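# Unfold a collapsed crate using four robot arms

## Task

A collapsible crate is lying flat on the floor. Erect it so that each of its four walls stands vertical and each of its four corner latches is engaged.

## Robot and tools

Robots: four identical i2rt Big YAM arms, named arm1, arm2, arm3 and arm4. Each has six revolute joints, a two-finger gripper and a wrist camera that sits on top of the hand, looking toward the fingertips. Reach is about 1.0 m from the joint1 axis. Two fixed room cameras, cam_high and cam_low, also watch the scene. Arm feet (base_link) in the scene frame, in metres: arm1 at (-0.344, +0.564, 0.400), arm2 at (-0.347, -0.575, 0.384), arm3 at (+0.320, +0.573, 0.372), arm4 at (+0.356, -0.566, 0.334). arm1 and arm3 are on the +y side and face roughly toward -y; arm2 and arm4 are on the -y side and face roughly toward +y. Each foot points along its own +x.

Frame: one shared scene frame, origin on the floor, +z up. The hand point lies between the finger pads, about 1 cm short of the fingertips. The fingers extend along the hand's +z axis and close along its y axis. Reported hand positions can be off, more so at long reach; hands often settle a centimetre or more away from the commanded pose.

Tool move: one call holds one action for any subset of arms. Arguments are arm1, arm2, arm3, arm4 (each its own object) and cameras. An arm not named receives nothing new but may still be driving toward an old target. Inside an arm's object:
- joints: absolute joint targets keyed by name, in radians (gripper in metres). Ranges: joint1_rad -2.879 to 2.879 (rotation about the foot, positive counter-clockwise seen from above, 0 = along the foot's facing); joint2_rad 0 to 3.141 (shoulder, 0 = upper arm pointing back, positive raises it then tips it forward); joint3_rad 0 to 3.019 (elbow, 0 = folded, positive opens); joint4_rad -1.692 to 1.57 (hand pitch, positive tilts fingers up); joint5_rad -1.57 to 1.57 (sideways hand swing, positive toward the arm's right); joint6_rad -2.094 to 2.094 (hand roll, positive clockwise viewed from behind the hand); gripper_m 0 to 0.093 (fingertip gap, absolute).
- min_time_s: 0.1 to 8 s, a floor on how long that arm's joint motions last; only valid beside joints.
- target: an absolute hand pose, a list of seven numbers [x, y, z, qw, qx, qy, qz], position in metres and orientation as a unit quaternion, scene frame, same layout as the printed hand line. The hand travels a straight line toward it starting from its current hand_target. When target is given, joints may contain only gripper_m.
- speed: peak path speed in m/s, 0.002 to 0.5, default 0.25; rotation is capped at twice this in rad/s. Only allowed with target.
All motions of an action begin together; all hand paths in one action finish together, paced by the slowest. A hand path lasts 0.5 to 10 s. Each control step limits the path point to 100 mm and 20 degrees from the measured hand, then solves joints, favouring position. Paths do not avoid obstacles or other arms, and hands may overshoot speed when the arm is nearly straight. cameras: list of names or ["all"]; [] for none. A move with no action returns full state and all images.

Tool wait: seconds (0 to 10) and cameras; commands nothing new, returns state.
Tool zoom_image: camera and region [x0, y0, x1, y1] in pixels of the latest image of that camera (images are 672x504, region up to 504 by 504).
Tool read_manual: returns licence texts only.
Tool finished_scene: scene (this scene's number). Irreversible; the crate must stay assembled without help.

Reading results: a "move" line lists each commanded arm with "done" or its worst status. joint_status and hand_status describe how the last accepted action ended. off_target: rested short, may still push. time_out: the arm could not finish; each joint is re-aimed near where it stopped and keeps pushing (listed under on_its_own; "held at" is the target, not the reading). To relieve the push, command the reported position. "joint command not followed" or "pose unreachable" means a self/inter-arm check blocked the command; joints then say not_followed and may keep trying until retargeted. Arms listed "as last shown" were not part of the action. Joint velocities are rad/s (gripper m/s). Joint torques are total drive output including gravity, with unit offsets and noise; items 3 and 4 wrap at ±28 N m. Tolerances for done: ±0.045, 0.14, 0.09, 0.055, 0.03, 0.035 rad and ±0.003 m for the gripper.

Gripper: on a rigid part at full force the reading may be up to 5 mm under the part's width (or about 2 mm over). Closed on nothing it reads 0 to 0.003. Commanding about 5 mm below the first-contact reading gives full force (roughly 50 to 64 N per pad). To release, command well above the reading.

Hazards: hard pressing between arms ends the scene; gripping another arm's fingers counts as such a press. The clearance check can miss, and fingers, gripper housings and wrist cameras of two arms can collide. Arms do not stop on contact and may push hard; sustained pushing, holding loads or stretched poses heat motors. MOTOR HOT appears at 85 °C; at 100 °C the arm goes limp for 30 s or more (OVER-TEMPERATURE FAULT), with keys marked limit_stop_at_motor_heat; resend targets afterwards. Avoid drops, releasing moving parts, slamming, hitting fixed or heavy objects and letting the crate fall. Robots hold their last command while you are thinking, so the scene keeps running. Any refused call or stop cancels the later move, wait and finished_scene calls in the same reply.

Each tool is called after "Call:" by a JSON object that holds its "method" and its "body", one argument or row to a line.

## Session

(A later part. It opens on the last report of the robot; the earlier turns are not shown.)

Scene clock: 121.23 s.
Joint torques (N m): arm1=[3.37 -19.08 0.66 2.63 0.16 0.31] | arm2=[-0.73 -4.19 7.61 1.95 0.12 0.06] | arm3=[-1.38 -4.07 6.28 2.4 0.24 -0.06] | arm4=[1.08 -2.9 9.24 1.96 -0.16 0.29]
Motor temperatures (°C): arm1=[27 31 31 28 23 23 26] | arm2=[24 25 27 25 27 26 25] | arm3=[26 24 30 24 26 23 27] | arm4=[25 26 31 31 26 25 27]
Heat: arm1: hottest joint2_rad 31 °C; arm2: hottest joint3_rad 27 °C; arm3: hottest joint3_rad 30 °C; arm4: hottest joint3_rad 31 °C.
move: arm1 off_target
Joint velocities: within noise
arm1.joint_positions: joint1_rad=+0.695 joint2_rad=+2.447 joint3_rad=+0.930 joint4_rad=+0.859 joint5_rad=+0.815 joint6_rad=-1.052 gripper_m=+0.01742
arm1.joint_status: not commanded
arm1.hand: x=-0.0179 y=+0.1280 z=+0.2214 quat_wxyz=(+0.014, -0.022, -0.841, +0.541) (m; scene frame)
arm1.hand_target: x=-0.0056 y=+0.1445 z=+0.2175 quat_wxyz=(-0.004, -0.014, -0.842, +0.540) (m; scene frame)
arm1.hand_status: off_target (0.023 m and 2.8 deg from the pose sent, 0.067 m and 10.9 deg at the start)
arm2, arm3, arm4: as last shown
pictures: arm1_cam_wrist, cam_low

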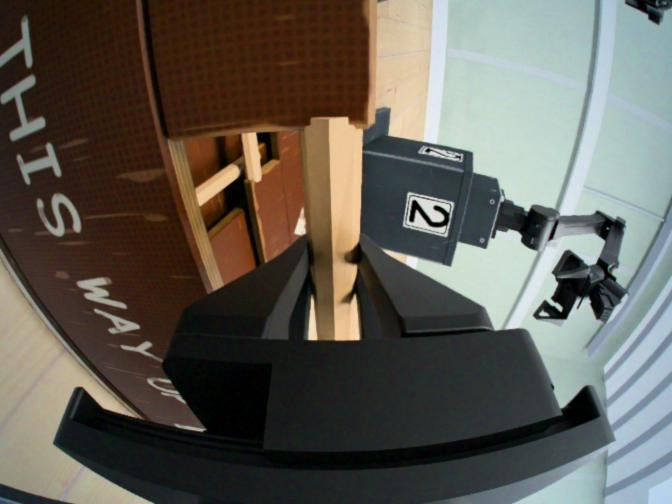

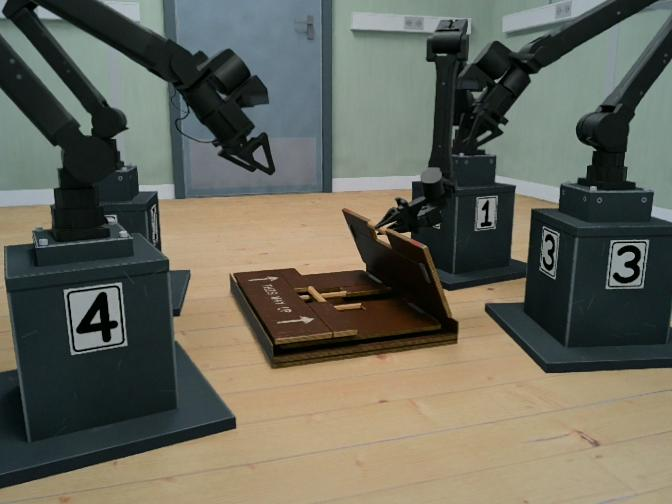

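Call:
{"method": "move", "body": {
  "arm1": {"target": [-0.0040, 0.195, 0.2280, 0.0091, 0.0119, 0.7934, -0.6088], "speed": 0.08},
  "cameras": ["arm1_cam_wrist", "cam_low"]
}}

Scene clock: 124.20 s.
Joint torques (N m): arm1=[3.19 -16.79 -0.2 2.85 -0.36 0.33] | arm2=[-0.73 -4.13 7.62 1.94 0.11 0.06] | arm3=[-1.61 -3.84 6.3 2.51 0.23 -0.02] | arm4=[1.08 -2.9 9.24 1.96 -0.16 0.29]
Motor temperatures (°C): arm1=[27 32 31 28 23 23 26] | arm2=[24 25 27 25 27 26 25] | arm3=[26 24 30 24 26 23 27] | arm4=[25 26 31 31 26 25 27]
Heat: arm1: hottest joint2_rad 32 °C; arm2: hottest joint3_rad 27 °C; arm3: hottest joint3_rad 30 °C; arm4: hottest joint3_rad 31 °C.
move: arm1 off_target
Joint velocities: within noise
arm1.joint_positions: joint1_rad=+0.806 joint2_rad=+2.519 joint3_rad=+0.865 joint4_rad=+1.172 joint5_rad=+0.998 joint6_rad=-1.143 gripper_m=+0.01746
arm1.joint_status: not commanded
arm1.hand: x=-0.0185 y=+0.1740 z=+0.2376 quat_wxyz=(+0.016, -0.028, -0.789, +0.614) (m; scene frame)
arm1.hand_target: x=-0.0047 y=+0.1935 z=+0.2290 quat_wxyz=(-0.008, -0.012, -0.793, +0.609) (m; scene frame)
arm1.hand_status: off_target (0.027 m and 3.5 deg from the pose sent, 0.069 m and 9.9 deg at the start)
arm2, arm3, arm4: as last shown
pictures: arm1_cam_wrist, cam_low

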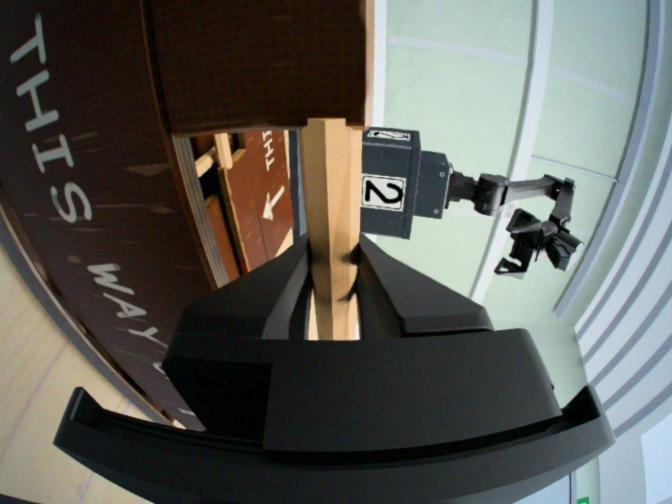

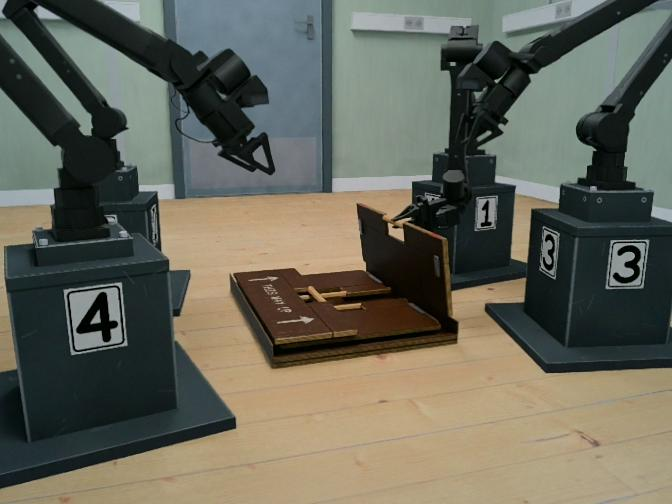

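Call:
{"method": "zoom_image", "body": {
  "camera": "cam_low",
  "region": [230, 190, 480, 378]
}}

Call:
{"method": "zoom_image", "body": {
  "camera": "arm1_cam_wrist",
  "region": [20, 100, 320, 330]
}}

Scaled by 2.016 from the camera's 672x504 image, which has a finer 960x720 frame.

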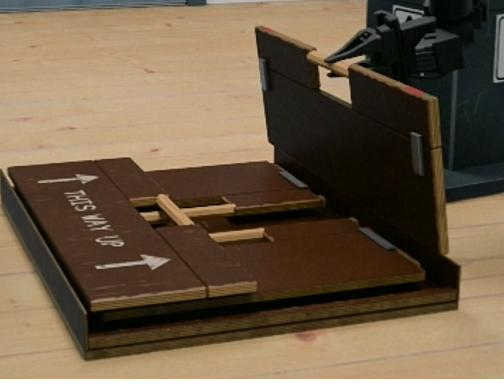

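Scaled by 1.680 from the camera's 672x504 image, which has a finer 960x720 frame.

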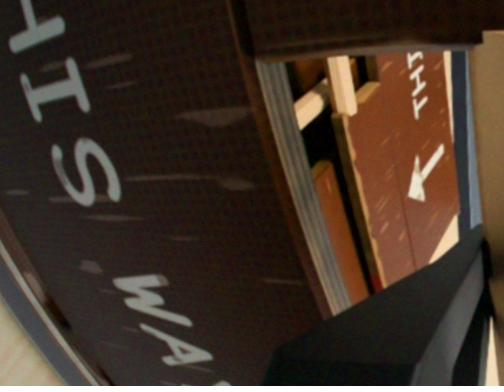

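Call:
{"method": "move", "body": {
  "arm1": {"target": [-0.0040, 0.227, 0.2330, 0.0094, 0.0117, 0.7771, -0.6293], "speed": 0.06},
  "cameras": ["arm1_cam_wrist", "cam_low"]
}}

Call:
{"method": "zoom_image", "body": {
  "camera": "cam_low",
  "region": [230, 190, 480, 378]
}}

Scene clock: 131.33 s.
Joint torques (N m): arm1=[5.13 -16.67 -0.85 3.06 0.04 0.37] | arm2=[-0.73 -4.13 7.62 1.94 0.12 0.06] | arm3=[-2.08 -3.72 6.53 2.36 0.22 -0.05] | arm4=[1.14 -2.9 9.24 1.98 -0.16 0.29]
Motor temperatures (°C): arm1=[27 31 31 28 23 23 26] | arm2=[24 25 27 25 27 26 25] | arm3=[26 24 30 24 26 23 27] | arm4=[25 26 31 31 26 25 26]
Heat: arm1: hottest joint2_rad 31 °C; arm2: hottest joint3_rad 27 °C; arm3: hottest joint3_rad 30 °C; arm4: hottest joint3_rad 31 °C.
move: arm1 off_target
Joint velocities: within noise
arm1.joint_positions: joint1_rad=+0.867 joint2_rad=+2.544 joint3_rad=+0.841 joint4_rad=+1.256 joint5_rad=+1.077 joint6_rad=-1.153 gripper_m=+0.01741
arm1.joint_status: not commanded
arm1.hand: x=-0.0185 y=+0.1999 z=+0.2413 quat_wxyz=(+0.018, -0.031, -0.774, +0.633) (m; scene frame)
arm1.hand_target: x=-0.0029 y=+0.2244 z=+0.2344 quat_wxyz=(-0.011, -0.014, -0.776, +0.631) (m; scene frame)
arm1.hand_status: off_target (0.032 m and 3.9 deg from the pose sent, 0.055 m and 4.1 deg at the start)
arm2, arm3, arm4: as last shown
pictures: arm1_cam_wrist, cam_low

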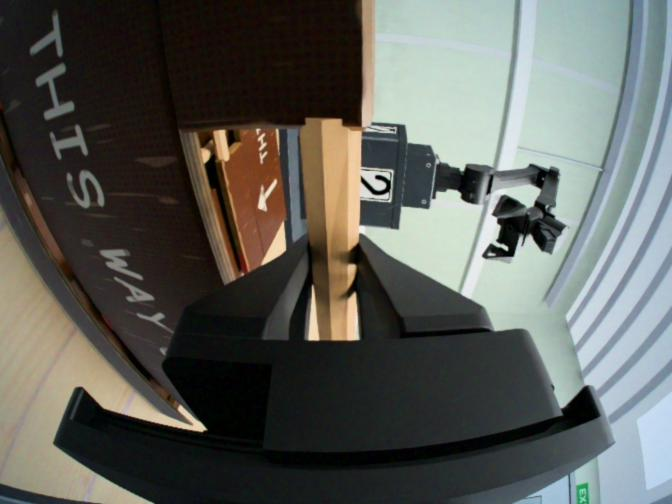

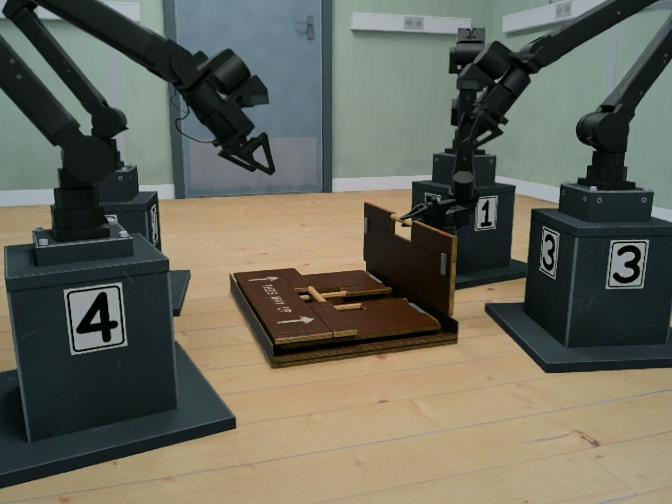

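Scaled by 2.016 from the camera's 672x504 image, which has a finer 960x720 frame.

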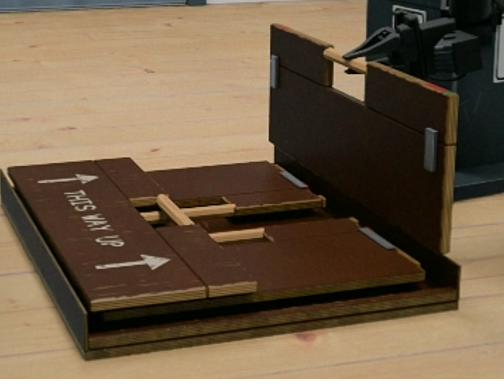

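Call:
{"method": "move", "body": {
  "arm4": {"target": [-0.02, -0.03, 0.17, 0, 1, 0, 0], "speed": 0.25, "joints": {"gripper_m": 0.055}},
  "cameras": ["arm4_cam_wrist", "cam_high", "cam_low"]
}}

Scene clock: 138.67 s.
Joint torques (N m): arm1=[5.19 -15.91 -0.8 2.93 0.04 0.35] | arm2=[-0.73 -4.13 7.61 1.94 0.11 0.06] | arm3=[-1.55 -3.55 6.42 2.51 0.23 -0.05] | arm4=[2.37 -20.84 11.18 -0.54 -0.07 -0.12]
Motor temperatures (°C): arm1=[27 31 30 28 23 23 26] | arm2=[24 25 27 25 27 26 25] | arm3=[26 24 30 24 26 23 27] | arm4=[25 26 31 31 26 25 26]
Heat: arm1: hottest joint2_rad 31 °C; arm2: hottest joint3_rad 27 °C; arm3: hottest joint3_rad 30 °C; arm4: hottest joint3_rad 31 °C.
move: arm4 off_target
Joint velocities: within noise
arm1, arm2, arm3: as last shown
arm4.joint_positions: joint1_rad=+0.402 joint2_rad=+2.410 joint3_rad=+1.724 joint4_rad=-0.888 joint5_rad=+0.013 joint6_rad=-0.937 gripper_m=+0.05507
arm4.joint_status: all done
arm4.hand: x=-0.0105 y=-0.0374 z=+0.1771 quat_wxyz=(-0.002, +1.000, -0.012, +0.006) (m; scene frame)
arm4.hand_target: x=-0.0167 y=-0.0314 z=+0.1694 quat_wxyz=(-0.003, +1.000, -0.001, +0.007) (m; scene frame)
arm4.hand_status: off_target (0.014 m and 1.6 deg from the pose sent, 0.450 m and 85.7 deg at the start)
pictures: arm4_cam_wrist, cam_high, cam_low

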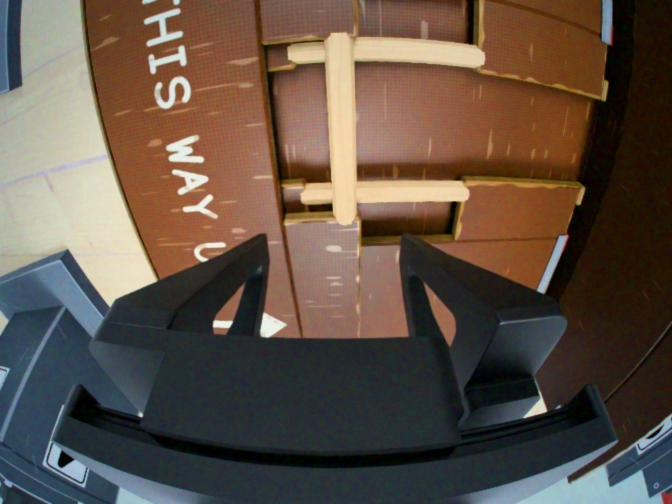

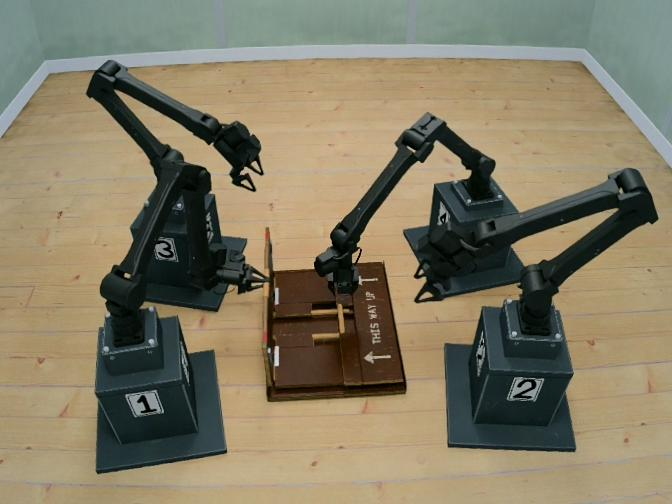

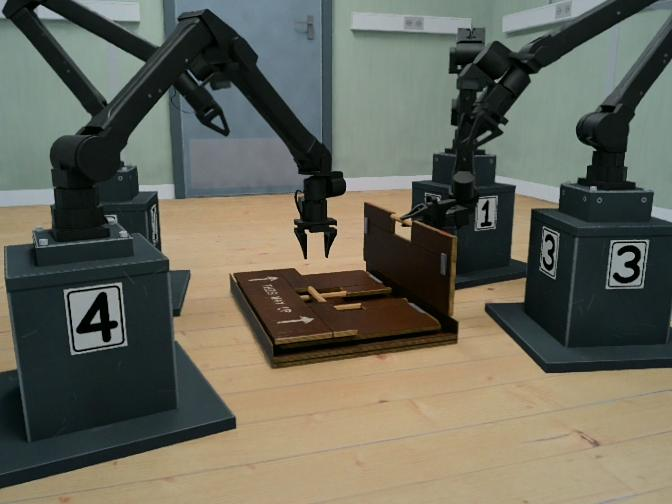

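Call:
{"method": "move", "body": {
  "arm4": {"target": [-0.028, -0.0256, 0.046, 0, 1, 0, 0], "speed": 0.1},
  "cameras": ["arm4_cam_wrist", "cam_low"]
}}

Scene clock: 143.97 s.
Joint torques (N m): arm1=[4.89 -16.15 -0.81 3.12 0.06 0.36] | arm2=[-0.73 -4.19 7.64 1.94 0.12 0.06] | arm3=[-1.32 -3.72 6.43 2.55 0.21 -0.05] | arm4=[2.43 -22.12 10.02 0.14 -0.23 -0.09]
Motor temperatures (°C): arm1=[27 31 30 28 23 23 26] | arm2=[24 25 27 25 27 26 25] | arm3=[26 24 30 24 26 23 27] | arm4=[25 26 31 31 26 25 26]
Heat: arm1: hottest joint2_rad 31 °C; arm2: hottest joint3_rad 27 °C; arm3: hottest joint3_rad 30 °C; arm4: hottest joint3_rad 31 °C.
move: arm4 off_target
Joint velocities: within noise
arm1, arm2, arm3: as last shown
arm4.joint_positions: joint1_rad=+0.399 joint2_rad=+2.671 joint3_rad=+1.870 joint4_rad=-0.784 joint5_rad=+0.002 joint6_rad=-0.938 gripper_m=+0.05507
arm4.joint_status: not commanded
arm4.hand: x=-0.0154 y=-0.0302 z=+0.0536 quat_wxyz=(+0.005, +1.000, -0.013, +0.005) (m; scene frame)
arm4.hand_target: x=-0.0253 y=-0.0260 z=+0.0457 quat_wxyz=(+0.000, +1.000, -0.001, +0.000) (m; scene frame)
arm4.hand_status: off_target (0.015 m and 1.7 deg from the pose sent, 0.133 m and 1.6 deg at the start)
pictures: arm4_cam_wrist, cam_low

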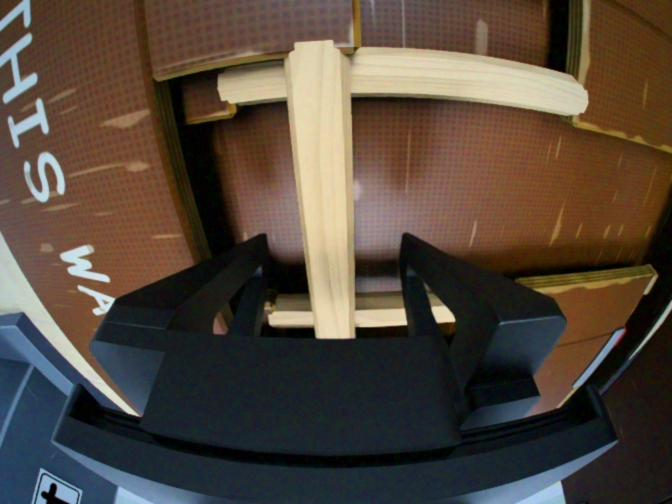

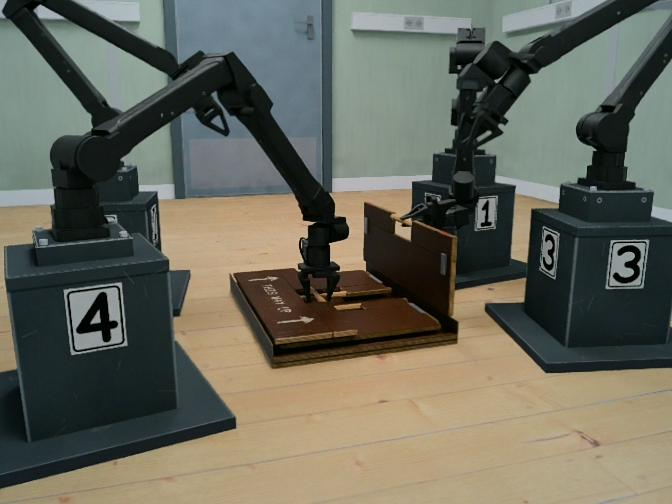

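Call:
{"method": "move", "body": {
  "arm4": {"target": [-0.027, -0.0256, 0.043, 0, 1, 0, 0], "speed": 0.1, "joints": {"gripper_m": 0.008}},
  "cameras": ["arm4_cam_wrist"]
}}

Scene clock: 146.33 s.
Joint torques (N m): arm1=[4.84 -15.91 -0.7 3.02 0.03 0.4] | arm2=[-0.67 -4.13 7.62 1.95 0.12 0.07] | arm3=[-1.55 -3.66 6.48 2.59 0.22 -0.06] | arm4=[2.37 -21.66 10.51 0.24 -0.17 0.11]
Motor temperatures (°C): arm1=[27 31 30 28 23 23 26] | arm2=[24 25 27 25 27 26 25] | arm3=[26 24 30 24 26 23 27] | arm4=[25 26 31 31 26 25 26]
Heat: arm1: hottest joint2_rad 31 °C; arm2: hottest joint3_rad 27 °C; arm3: hottest joint3_rad 30 °C; arm4: hottest joint3_rad 31 °C.
move: arm4 off_target
Joint velocities: within noise
arm1, arm2, arm3: as last shown
arm4.joint_positions: joint1_rad=+0.401 joint2_rad=+2.671 joint3_rad=+1.870 joint4_rad=-0.787 joint5_rad=+0.000 joint6_rad=-0.964 gripper_m=+0.01693
arm4.joint_status: gripper_m off_target (ended at +0.01696, target +0.00800)
arm4.hand: x=-0.0160 y=-0.0315 z=+0.0536 quat_wxyz=(+0.007, +1.000, +0.001, +0.005) (m; scene frame)
arm4.hand_target: x=-0.0264 y=-0.0265 z=+0.0434 quat_wxyz=(+0.000, +1.000, +0.004, +0.000) (m; scene frame)
arm4.hand_status: off_target (0.016 m and 1.0 deg from the pose sent, 0.016 m and 1.7 deg at the start)
pictures: arm4_cam_wrist

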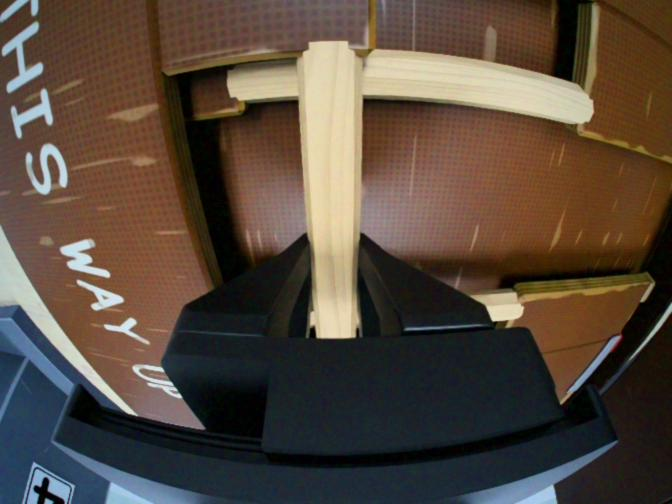

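Call:
{"method": "move", "body": {
  "arm4": {"target": [-0.0264, -0.041, 0.113, -0.1736, 0.9848, 0, 0], "speed": 0.08},
  "cameras": ["arm4_cam_wrist"]
}}

Call:
{"method": "move", "body": {
  "arm4": {"target": [-0.0264, -0.070, 0.171, -0.342, 0.9397, 0, 0], "speed": 0.08},
  "cameras": ["arm4_cam_wrist", "cam_low"]
}}

Scene clock: 151.23 s.
Joint torques (N m): arm1=[5.54 -16.85 -0.92 2.88 -0.02 0.4] | arm2=[-0.79 -4.13 7.62 1.94 0.12 0.06] | arm3=[-1.49 -3.9 6.46 2.39 0.24 -0.03] | arm4=[3.31 -23.41 5.61 1.16 0.3 0.39]
Motor temperatures (°C): arm1=[27 31 30 28 23 23 26] | arm2=[24 25 27 25 27 26 25] | arm3=[26 24 30 24 26 23 27] | arm4=[25 27 31 31 26 25 27]
Heat: arm1: hottest joint2_rad 31 °C; arm2: hottest joint3_rad 27 °C; arm3: hottest joint3_rad 30 °C; arm4: hottest joint3_rad 31 °C.
move: arm4 off_target
Joint velocities: within noise
arm1, arm2, arm3: as last shown
arm4.joint_positions: joint1_rad=+0.459 joint2_rad=+2.460 joint3_rad=+1.523 joint4_rad=-0.379 joint5_rad=+0.204 joint6_rad=-0.937 gripper_m=+0.01688
arm4.joint_status: not commanded
arm4.hand: x=-0.0159 y=-0.0361 z=+0.1067 quat_wxyz=(-0.162, +0.987, +0.003, +0.004) (m; scene frame)
arm4.hand_target: x=-0.0267 y=-0.0408 z=+0.1128 quat_wxyz=(-0.172, +0.985, +0.000, -0.002) (m; scene frame)
arm4.hand_status: off_target (0.013 m and 1.5 deg from the pose sent, 0.061 m and 20.8 deg at the start)
pictures: arm4_cam_wrist

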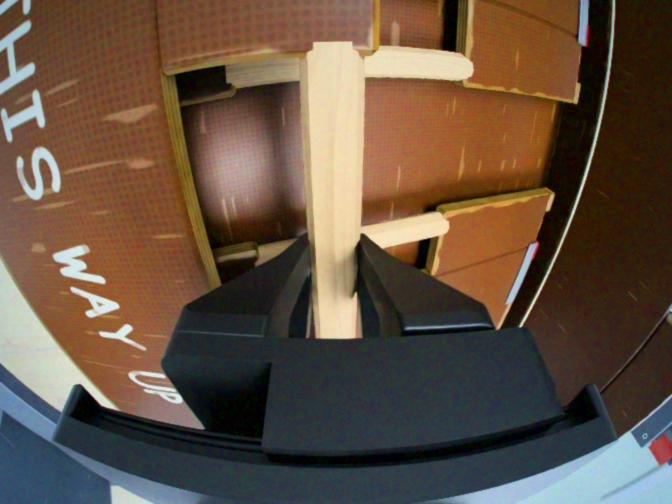

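Scene clock: 154.07 s.
Joint torques (N m): arm1=[5.13 -16.97 -0.91 3 0 0.38] | arm2=[-0.73 -4.13 7.64 1.95 0.12 0.07] | arm3=[-1.67 -3.37 6.35 2.43 0.25 -0.07] | arm4=[3.55 -20.6 5.11 1.8 0.53 0.24]
Motor temperatures (°C): arm1=[27 31 30 28 23 23 26] | arm2=[24 25 27 25 27 26 25] | arm3=[26 24 30 24 26 23 27] | arm4=[25 27 31 31 26 25 27]
Heat: arm1: hottest joint2_rad 31 °C; arm2: hottest joint3_rad 27 °C; arm3: hottest joint3_rad 30 °C; arm4: hottest joint3_rad 31 °C.
move: arm4 off_target
Joint velocities: within noise
arm1: as last shown
arm2.joint_positions: joint1_rad=+0.007 joint2_rad=+0.949 joint3_rad=+0.430 joint4_rad=-0.384 joint5_rad=-0.004 joint6_rad=-0.004 gripper_m=+0.09396
arm2.joint_status: not commanded
arm2.hand: x=-0.3030 y=-0.2362 z=+0.4781 quat_wxyz=(-0.246, +0.626, -0.708, -0.217) (m; scene frame)
arm2.hand_target: x=-0.2992 y=-0.2302 z=+0.4825 quat_wxyz=(-0.254, +0.617, -0.711, -0.223) (m; scene frame)
arm2.hand_status: not commanded
arm3.joint_positions: joint1_rad=+0.003 joint2_rad=+0.944 joint3_rad=+0.450 joint4_rad=-0.382 joint5_rad=-0.003 joint6_rad=+0.010 gripper_m=+0.09396
arm3.joint_status: not commanded
arm3.hand: x=+0.2464 y=+0.2313 z=+0.4768 quat_wxyz=(-0.217, -0.735, -0.587, +0.262) (m; scene frame)
arm3.hand_target: x=+0.2422 y=+0.2343 z=+0.4690 quat_wxyz=(-0.211, -0.737, -0.587, +0.262) (m; scene frame)
arm3.hand_status: not commanded
arm4.joint_positions: joint1_rad=+0.551 joint2_rad=+2.303 joint3_rad=+1.230 joint4_rad=+0.020 joint5_rad=+0.461 joint6_rad=-0.929 gripper_m=+0.01683
arm4.joint_status: not commanded
arm4.hand: x=-0.0153 y=-0.0617 z=+0.1657 quat_wxyz=(-0.333, +0.943, -0.003, +0.008) (m; scene frame)
arm4.hand_target: x=-0.0262 y=-0.0681 z=+0.1708 quat_wxyz=(-0.343, +0.939, +0.000, +0.002) (m; scene frame)
arm4.hand_status: off_target (0.015 m and 1.5 deg from the pose sent, 0.073 m and 21.4 deg at the start)
pictures: arm4_cam_wrist, cam_low

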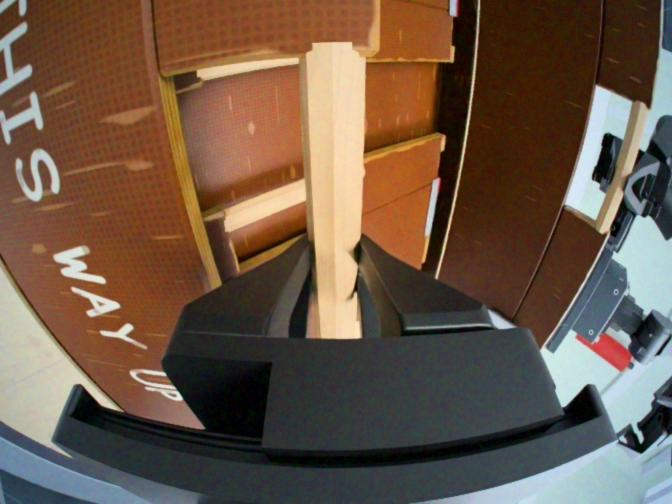

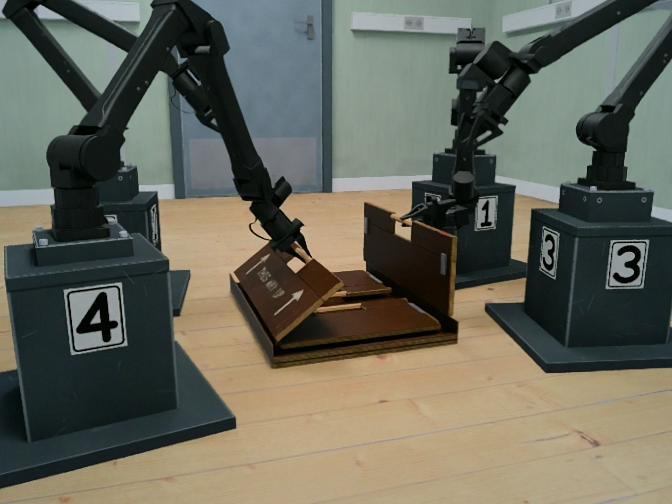

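Call:
{"method": "move", "body": {
  "arm4": {"target": [-0.0264, -0.119, 0.215, -0.4848, 0.8746, 0, 0], "speed": 0.08}
}}

Call:
{"method": "move", "body": {
  "arm4": {"target": [-0.0264, -0.174, 0.238, -0.5878, 0.8090, 0, 0], "speed": 0.08},
  "cameras": ["arm4_cam_wrist", "cam_low"]
}}

Scene clock: 158.03 s.
Joint torques (N m): arm1=[4.54 -16.38 -0.76 2.89 0.02 0.4] | arm2=[-0.73 -4.13 7.64 1.94 0.12 0.07] | arm3=[-1.73 -3.25 6.41 2.47 0.22 -0.08] | arm4=[3.9 -18.37 4.1 1.99 0.34 0.1]
Motor temperatures (°C): arm1=[27 30 30 28 23 23 26] | arm2=[24 25 27 25 27 26 25] | arm3=[26 24 30 24 26 23 27] | arm4=[25 27 30 31 26 25 27]
Heat: arm1: hottest joint2_rad 30 °C; arm2: hottest joint3_rad 27 °C; arm3: hottest joint3_rad 30 °C; arm4: hottest joint4_rad 31 °C.
move: arm4 off_target
Joint velocities: within noise
arm1, arm2, arm3: as last shown
arm4.joint_positions: joint1_rad=+0.671 joint2_rad=+2.243 joint3_rad=+1.007 joint4_rad=+0.429 joint5_rad=+0.728 joint6_rad=-0.972 gripper_m=+0.01681
arm4.joint_status: not commanded
arm4.hand: x=-0.0146 y=-0.1081 z=+0.2108 quat_wxyz=(-0.480, +0.877, -0.011, +0.009) (m; scene frame)
arm4.hand_target: x=-0.0268 y=-0.1182 z=+0.2149 quat_wxyz=(-0.485, +0.874, +0.001, +0.001) (m; scene frame)
arm4.hand_status: off_target (0.017 m and 1.7 deg from the pose sent, 0.076 m and 19.2 deg at the start)
pictures: none

Scene clock: 160.27 s.
Joint torques (N m): arm1=[4.95 -16.44 -0.9 2.78 0.01 0.37] | arm2=[-0.73 -4.13 7.61 1.94 0.12 0.07] | arm3=[-1.32 -4.37 6.41 2.47 0.25 -0.07] | arm4=[4.31 -16.56 2.86 2.41 0.14 0]
Motor temperatures (°C): arm1=[27 30 30 28 23 23 26] | arm2=[24 25 27 25 27 26 25] | arm3=[26 24 30 24 26 23 27] | arm4=[25 27 30 31 26 25 27]
Heat: arm1: hottest joint2_rad 30 °C; arm2: hottest joint3_rad 27 °C; arm3: hottest joint3_rad 30 °C; arm4: hottest joint4_rad 31 °C.
move: arm4 off_target
Joint velocities: within noise
arm1, arm2, arm3: as last shown
arm4.joint_positions: joint1_rad=+0.794 joint2_rad=+2.277 joint3_rad=+0.880 joint4_rad=+0.816 joint5_rad=+0.961 joint6_rad=-1.076 gripper_m=+0.01683
arm4.joint_status: not commanded
arm4.hand: x=-0.0138 y=-0.1596 z=+0.2373 quat_wxyz=(-0.585, +0.810, -0.017, +0.012) (m; scene frame)
arm4.hand_target: x=-0.0271 y=-0.1722 z=+0.2393 quat_wxyz=(-0.589, +0.808, +0.000, +0.001) (m; scene frame)
arm4.hand_status: off_target (0.019 m and 2.4 deg from the pose sent, 0.072 m and 14.7 deg at the start)
pictures: arm4_cam_wrist, cam_low

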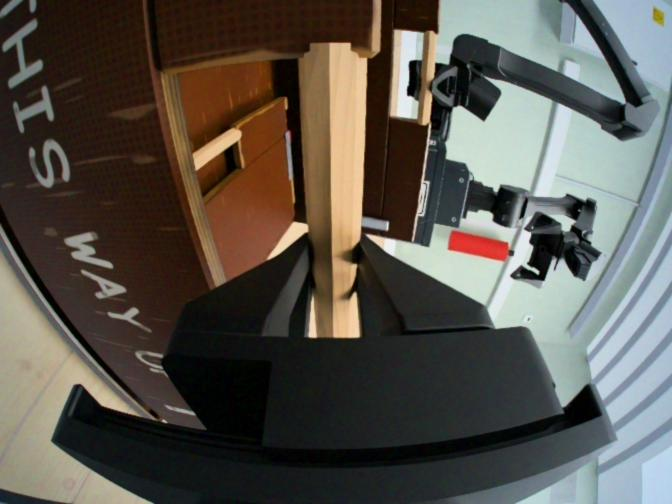

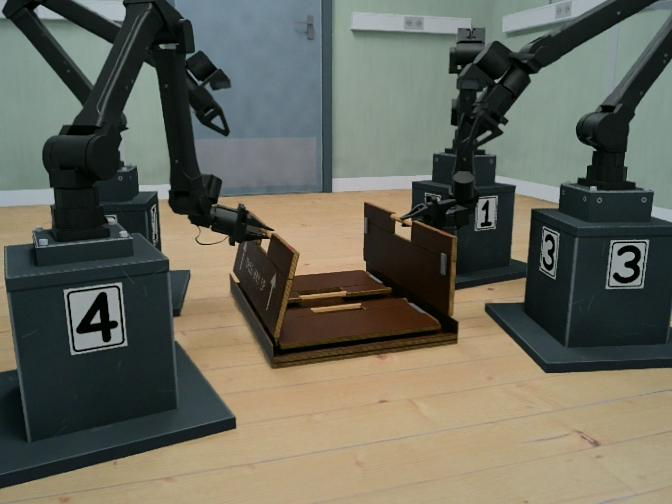

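Call:
{"method": "move", "body": {
  "arm4": {"target": [-0.0268, -0.224, 0.243, -0.6428, 0.7660, 0, 0], "speed": 0.06},
  "cameras": ["all"]
}}

Call:
{"method": "zoom_image", "body": {
  "camera": "cam_low",
  "region": [220, 190, 470, 378]
}}

Call:
{"method": "zoom_image", "body": {
  "camera": "cam_high",
  "region": [236, 210, 436, 410]
}}

Scene clock: 164.40 s.
Joint torques (N m): arm1=[5.19 -16.09 -0.81 3.03 0.03 0.38] | arm2=[-0.73 -4.13 7.62 1.94 0.12 0.07] | arm3=[-1.9 -3.72 6.32 2.54 0.25 -0.04] | arm4=[4.54 -15.44 1.95 2.47 -0.16 -0.05]
Motor temperatures (°C): arm1=[27 30 30 28 23 23 26] | arm2=[24 25 27 25 27 26 25] | arm3=[26 24 30 24 26 23 27] | arm4=[25 27 30 31 26 25 27]
Heat: arm1: hottest joint2_rad 30 °C; arm2: hottest joint3_rad 27 °C; arm3: hottest joint3_rad 30 °C; arm4: hottest joint4_rad 31 °C.
move: arm4 off_target
Joint velocities: within noise
arm1.joint_positions: joint1_rad=+0.867 joint2_rad=+2.544 joint3_rad=+0.841 joint4_rad=+1.256 joint5_rad=+1.077 joint6_rad=-1.153 gripper_m=+0.01741
arm1.joint_status: not commanded
arm1.hand: x=-0.0185 y=+0.1999 z=+0.2413 quat_wxyz=(+0.018, -0.031, -0.774, +0.633) (m; scene frame)
arm1.hand_target: x=-0.0029 y=+0.2244 z=+0.2344 quat_wxyz=(-0.011, -0.014, -0.776, +0.631) (m; scene frame)
arm1.hand_status: not commanded
arm2, arm3: as last shown
arm4.joint_positions: joint1_rad=+0.906 joint2_rad=+2.351 joint3_rad=+0.822 joint4_rad=+1.107 joint5_rad=+1.136 joint6_rad=-1.183 gripper_m=+0.01686
arm4.joint_status: not commanded
arm4.hand: x=-0.0111 y=-0.2091 z=+0.2444 quat_wxyz=(-0.643, +0.765, -0.022, +0.018) (m; scene frame)
arm4.hand_target: x=-0.0245 y=-0.2230 z=+0.2437 quat_wxyz=(-0.644, +0.765, -0.002, +0.005) (m; scene frame)
arm4.hand_status: off_target (0.022 m and 3.3 deg from the pose sent, 0.066 m and 8.7 deg at the start)
pictures: arm1_cam_wrist, arm2_cam_wrist, arm3_cam_wrist, arm4_cam_wrist, cam_high, cam_low

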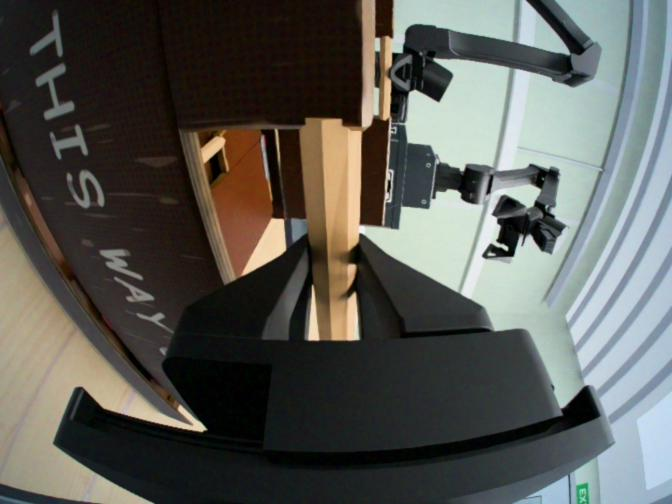

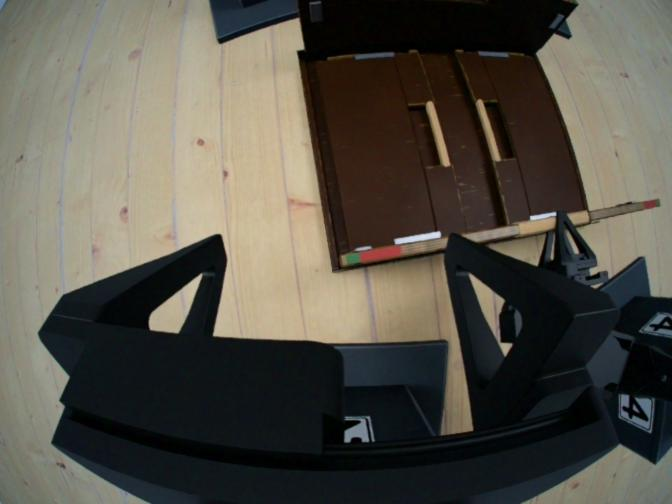

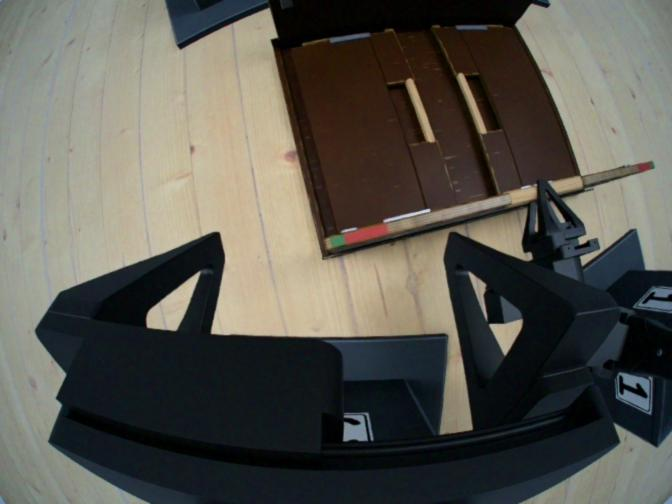

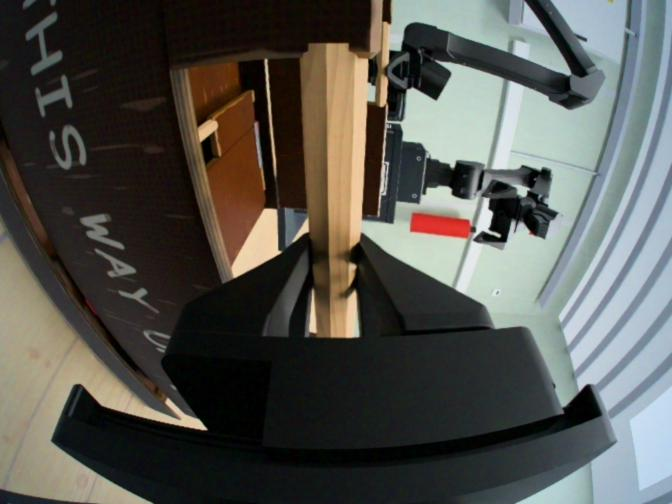

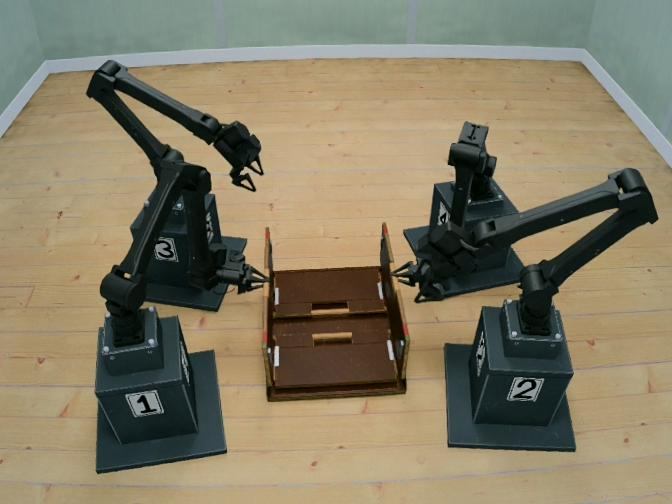

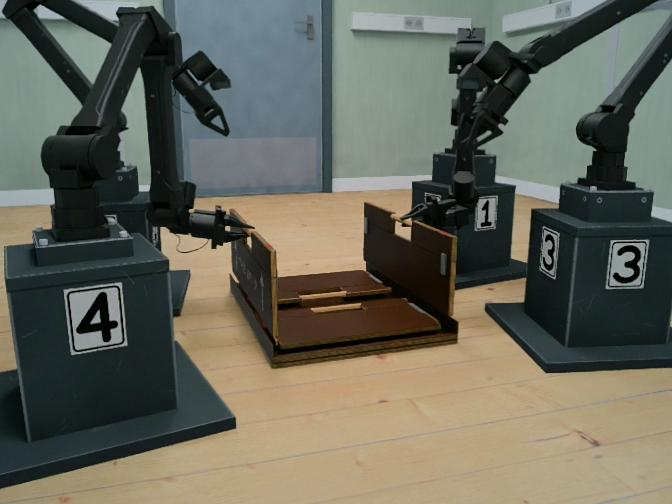

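Scaled by 2.016 from the camera's 672x504 image, which has a finer 960x720 frame.

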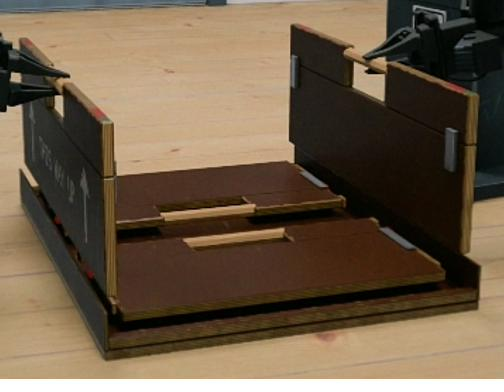

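Scaled by 2.520 from the camera's 672x504 image, which has a finer 960x720 frame.

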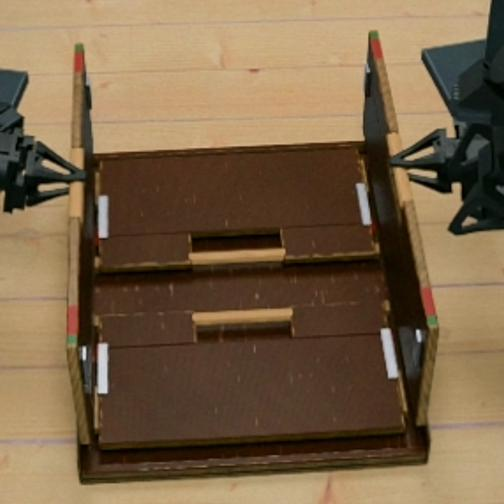

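Call:
{"method": "move", "body": {
  "arm3": {"target": [0.02, -0.015, 0.18, 0, 0.7071, 0.7071, 0], "speed": 0.25, "joints": {"gripper_m": 0.055}},
  "cameras": ["arm3_cam_wrist", "cam_high", "cam_low"]
}}

Scene clock: 185.67 s.
Joint torques (N m): arm1=[4.89 -16.85 -0.69 2.92 0.04 0.38] | arm2=[-0.79 -4.13 7.62 1.94 0.12 0.06] | arm3=[-1.38 -18.67 8.49 -0.06 0.21 -0.04] | arm4=[4.6 -15.44 1.94 2.43 -0.16 -0.04]
Motor temperatures (°C): arm1=[27 30 29 28 23 23 26] | arm2=[24 25 28 25 27 26 25] | arm3=[26 24 31 24 26 23 27] | arm4=[25 29 29 31 26 25 28]
Heat: arm1: hottest joint2_rad 30 °C; arm2: hottest joint3_rad 28 °C; arm3: hottest joint3_rad 31 °C; arm4: hottest joint4_rad 31 °C.
move: arm3 off_target
Joint velocities: within noise
arm1, arm2: as last shown
arm3.joint_positions: joint1_rad=-0.248 joint2_rad=+2.458 joint3_rad=+1.753 joint4_rad=-0.856 joint5_rad=-0.001 joint6_rad=-0.464 gripper_m=+0.05513
arm3.joint_status: all done
arm3.hand: x=+0.0291 y=-0.0091 z=+0.1920 quat_wxyz=(-0.003, -0.707, -0.707, +0.003) (m; scene frame)
arm3.hand_target: x=+0.0207 y=-0.0108 z=+0.1799 quat_wxyz=(+0.000, -0.707, -0.707, +0.000) (m; scene frame)
arm3.hand_status: off_target (0.016 m and 0.5 deg from the pose sent, 0.447 m and 41.7 deg at the start)
arm4.joint_positions: joint1_rad=+0.906 joint2_rad=+2.351 joint3_rad=+0.822 joint4_rad=+1.109 joint5_rad=+1.136 joint6_rad=-1.183 gripper_m=+0.01686
arm4.joint_status: not commanded
arm4.hand: x=-0.0111 y=-0.2091 z=+0.2446 quat_wxyz=(-0.643, +0.765, -0.023, +0.017) (m; scene frame)
arm4.hand_target: x=-0.0246 y=-0.2230 z=+0.2439 quat_wxyz=(-0.645, +0.764, -0.002, +0.004) (m; scene frame)
arm4.hand_status: not commanded
pictures: arm3_cam_wrist, cam_high, cam_low

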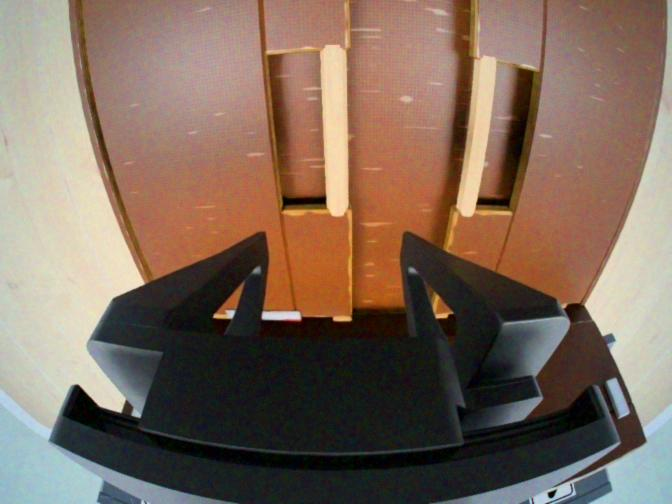

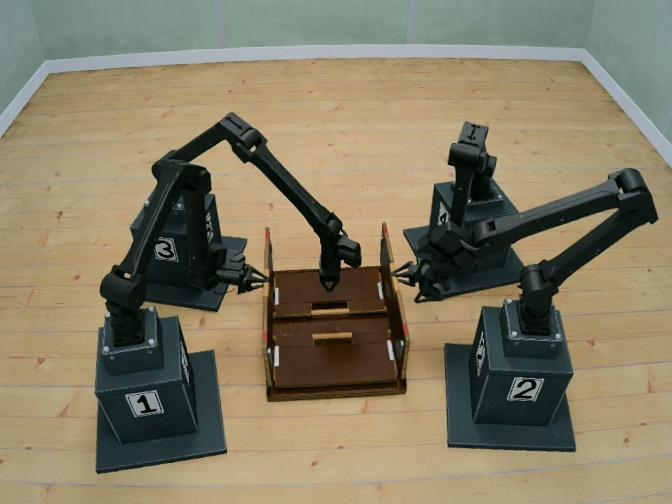

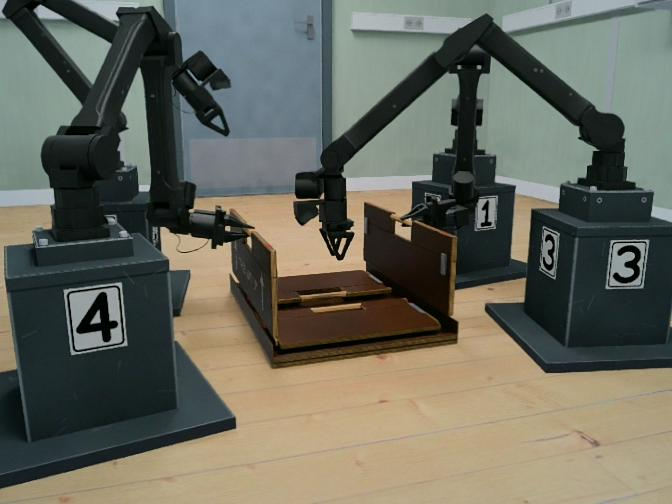

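Call:
{"method": "move", "body": {
  "arm3": {"target": [0.0206, -0.0145, 0.046, 0, 0.7071, 0.7071, 0], "speed": 0.1},
  "cameras": ["arm3_cam_wrist", "cam_low"]
}}

Scene clock: 189.83 s.
Joint torques (N m): arm1=[4.54 -16.21 -0.83 3.11 0.01 0.39] | arm2=[-0.73 -4.19 7.62 1.94 0.12 0.06] | arm3=[-0.97 -19.66 7.36 0.7 0.21 -0.02] | arm4=[4.6 -15.44 1.94 2.43 -0.16 -0.04]
Motor temperatures (°C): arm1=[27 30 29 28 23 23 26] | arm2=[24 25 28 25 27 26 25] | arm3=[26 25 31 24 26 23 27] | arm4=[25 29 28 31 26 25 28]
Heat: arm1: hottest joint2_rad 30 °C; arm2: hottest joint3_rad 28 °C; arm3: hottest joint3_rad 31 °C; arm4: hottest joint4_rad 31 °C.
move: arm3 off_target
Joint velocities: within noise
arm1, arm2, arm4: as last shown
arm3.joint_positions: joint1_rad=-0.248 joint2_rad=+2.736 joint3_rad=+1.906 joint4_rad=-0.751 joint5_rad=-0.001 joint6_rad=-0.464 gripper_m=+0.05513
arm3.joint_status: not commanded
arm3.hand: x=+0.0294 y=-0.0093 z=+0.0584 quat_wxyz=(+0.000, -0.707, -0.707, -0.006) (m; scene frame)
arm3.hand_target: x=+0.0219 y=-0.0122 z=+0.0461 quat_wxyz=(+0.000, -0.707, -0.707, -0.001) (m; scene frame)
arm3.hand_status: off_target (0.016 m and 0.7 deg from the pose sent, 0.146 m and 0.5 deg at the start)
pictures: arm3_cam_wrist, cam_low

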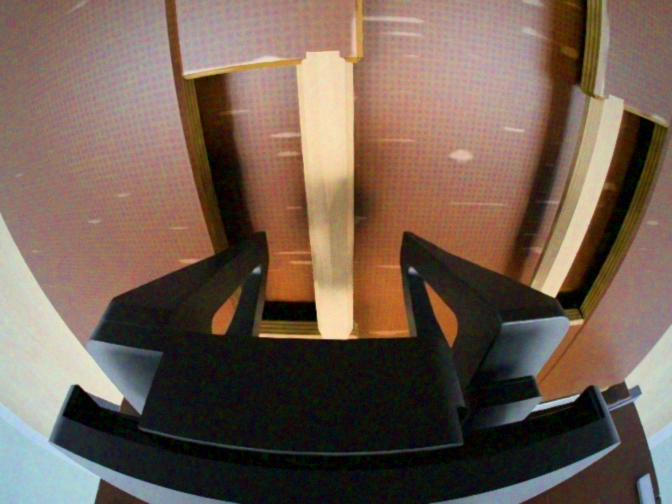

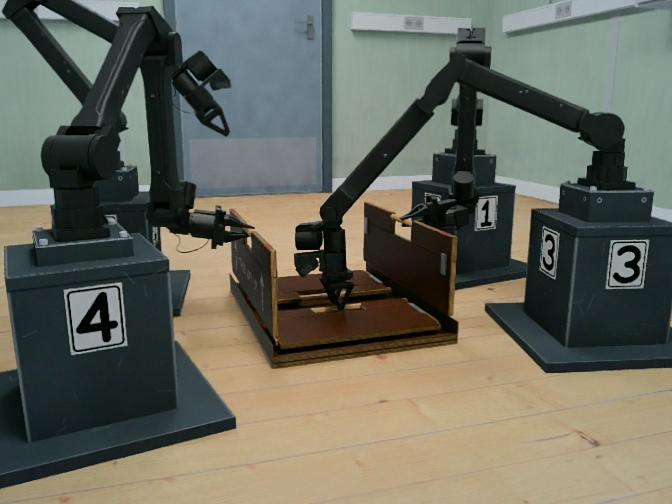

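Call:
{"method": "move", "body": {
  "arm3": {"target": [0.0200, -0.0145, 0.031, 0, 0.7071, 0.7071, 0], "speed": 0.05},
  "cameras": ["arm3_cam_wrist"]
}}

Scene clock: 192.50 s.
Joint torques (N m): arm1=[4.66 -16.79 -0.79 2.89 0.02 0.37] | arm2=[-0.73 -4.19 7.62 1.91 0.12 0.07] | arm3=[-1.08 -18.84 7.36 0.76 0.21 -0.06] | arm4=[4.6 -15.44 1.94 2.44 -0.16 -0.04]
Motor temperatures (°C): arm1=[27 30 29 28 23 23 26] | arm2=[24 25 28 25 27 26 25] | arm3=[26 25 31 24 26 23 27] | arm4=[25 29 28 31 26 25 28]
Heat: arm1: hottest joint2_rad 30 °C; arm2: hottest joint3_rad 28 °C; arm3: hottest joint3_rad 31 °C; arm4: hottest joint4_rad 31 °C.
move: arm3 off_target
Joint velocities: within noise
arm1, arm2, arm4: as last shown
arm3.joint_positions: joint1_rad=-0.248 joint2_rad=+2.768 joint3_rad=+1.938 joint4_rad=-0.747 joint5_rad=-0.001 joint6_rad=-0.464 gripper_m=+0.05513
arm3.joint_status: not commanded
arm3.hand: x=+0.0277 y=-0.0127 z=+0.0463 quat_wxyz=(-0.001, -0.707, -0.707, -0.004) (m; scene frame)
arm3.hand_target: x=+0.0203 y=-0.0142 z=+0.0318 quat_wxyz=(-0.001, -0.707, -0.707, +0.001) (m; scene frame)
arm3.hand_status: off_target (0.017 m and 0.5 deg from the pose sent, 0.029 m and 0.7 deg at the start)
pictures: arm3_cam_wrist

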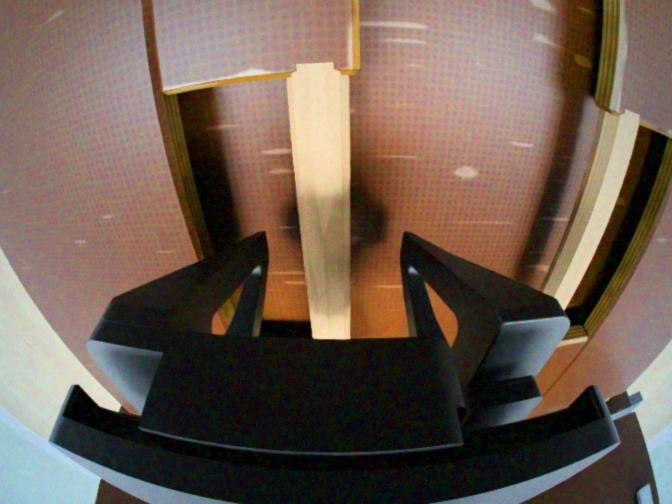

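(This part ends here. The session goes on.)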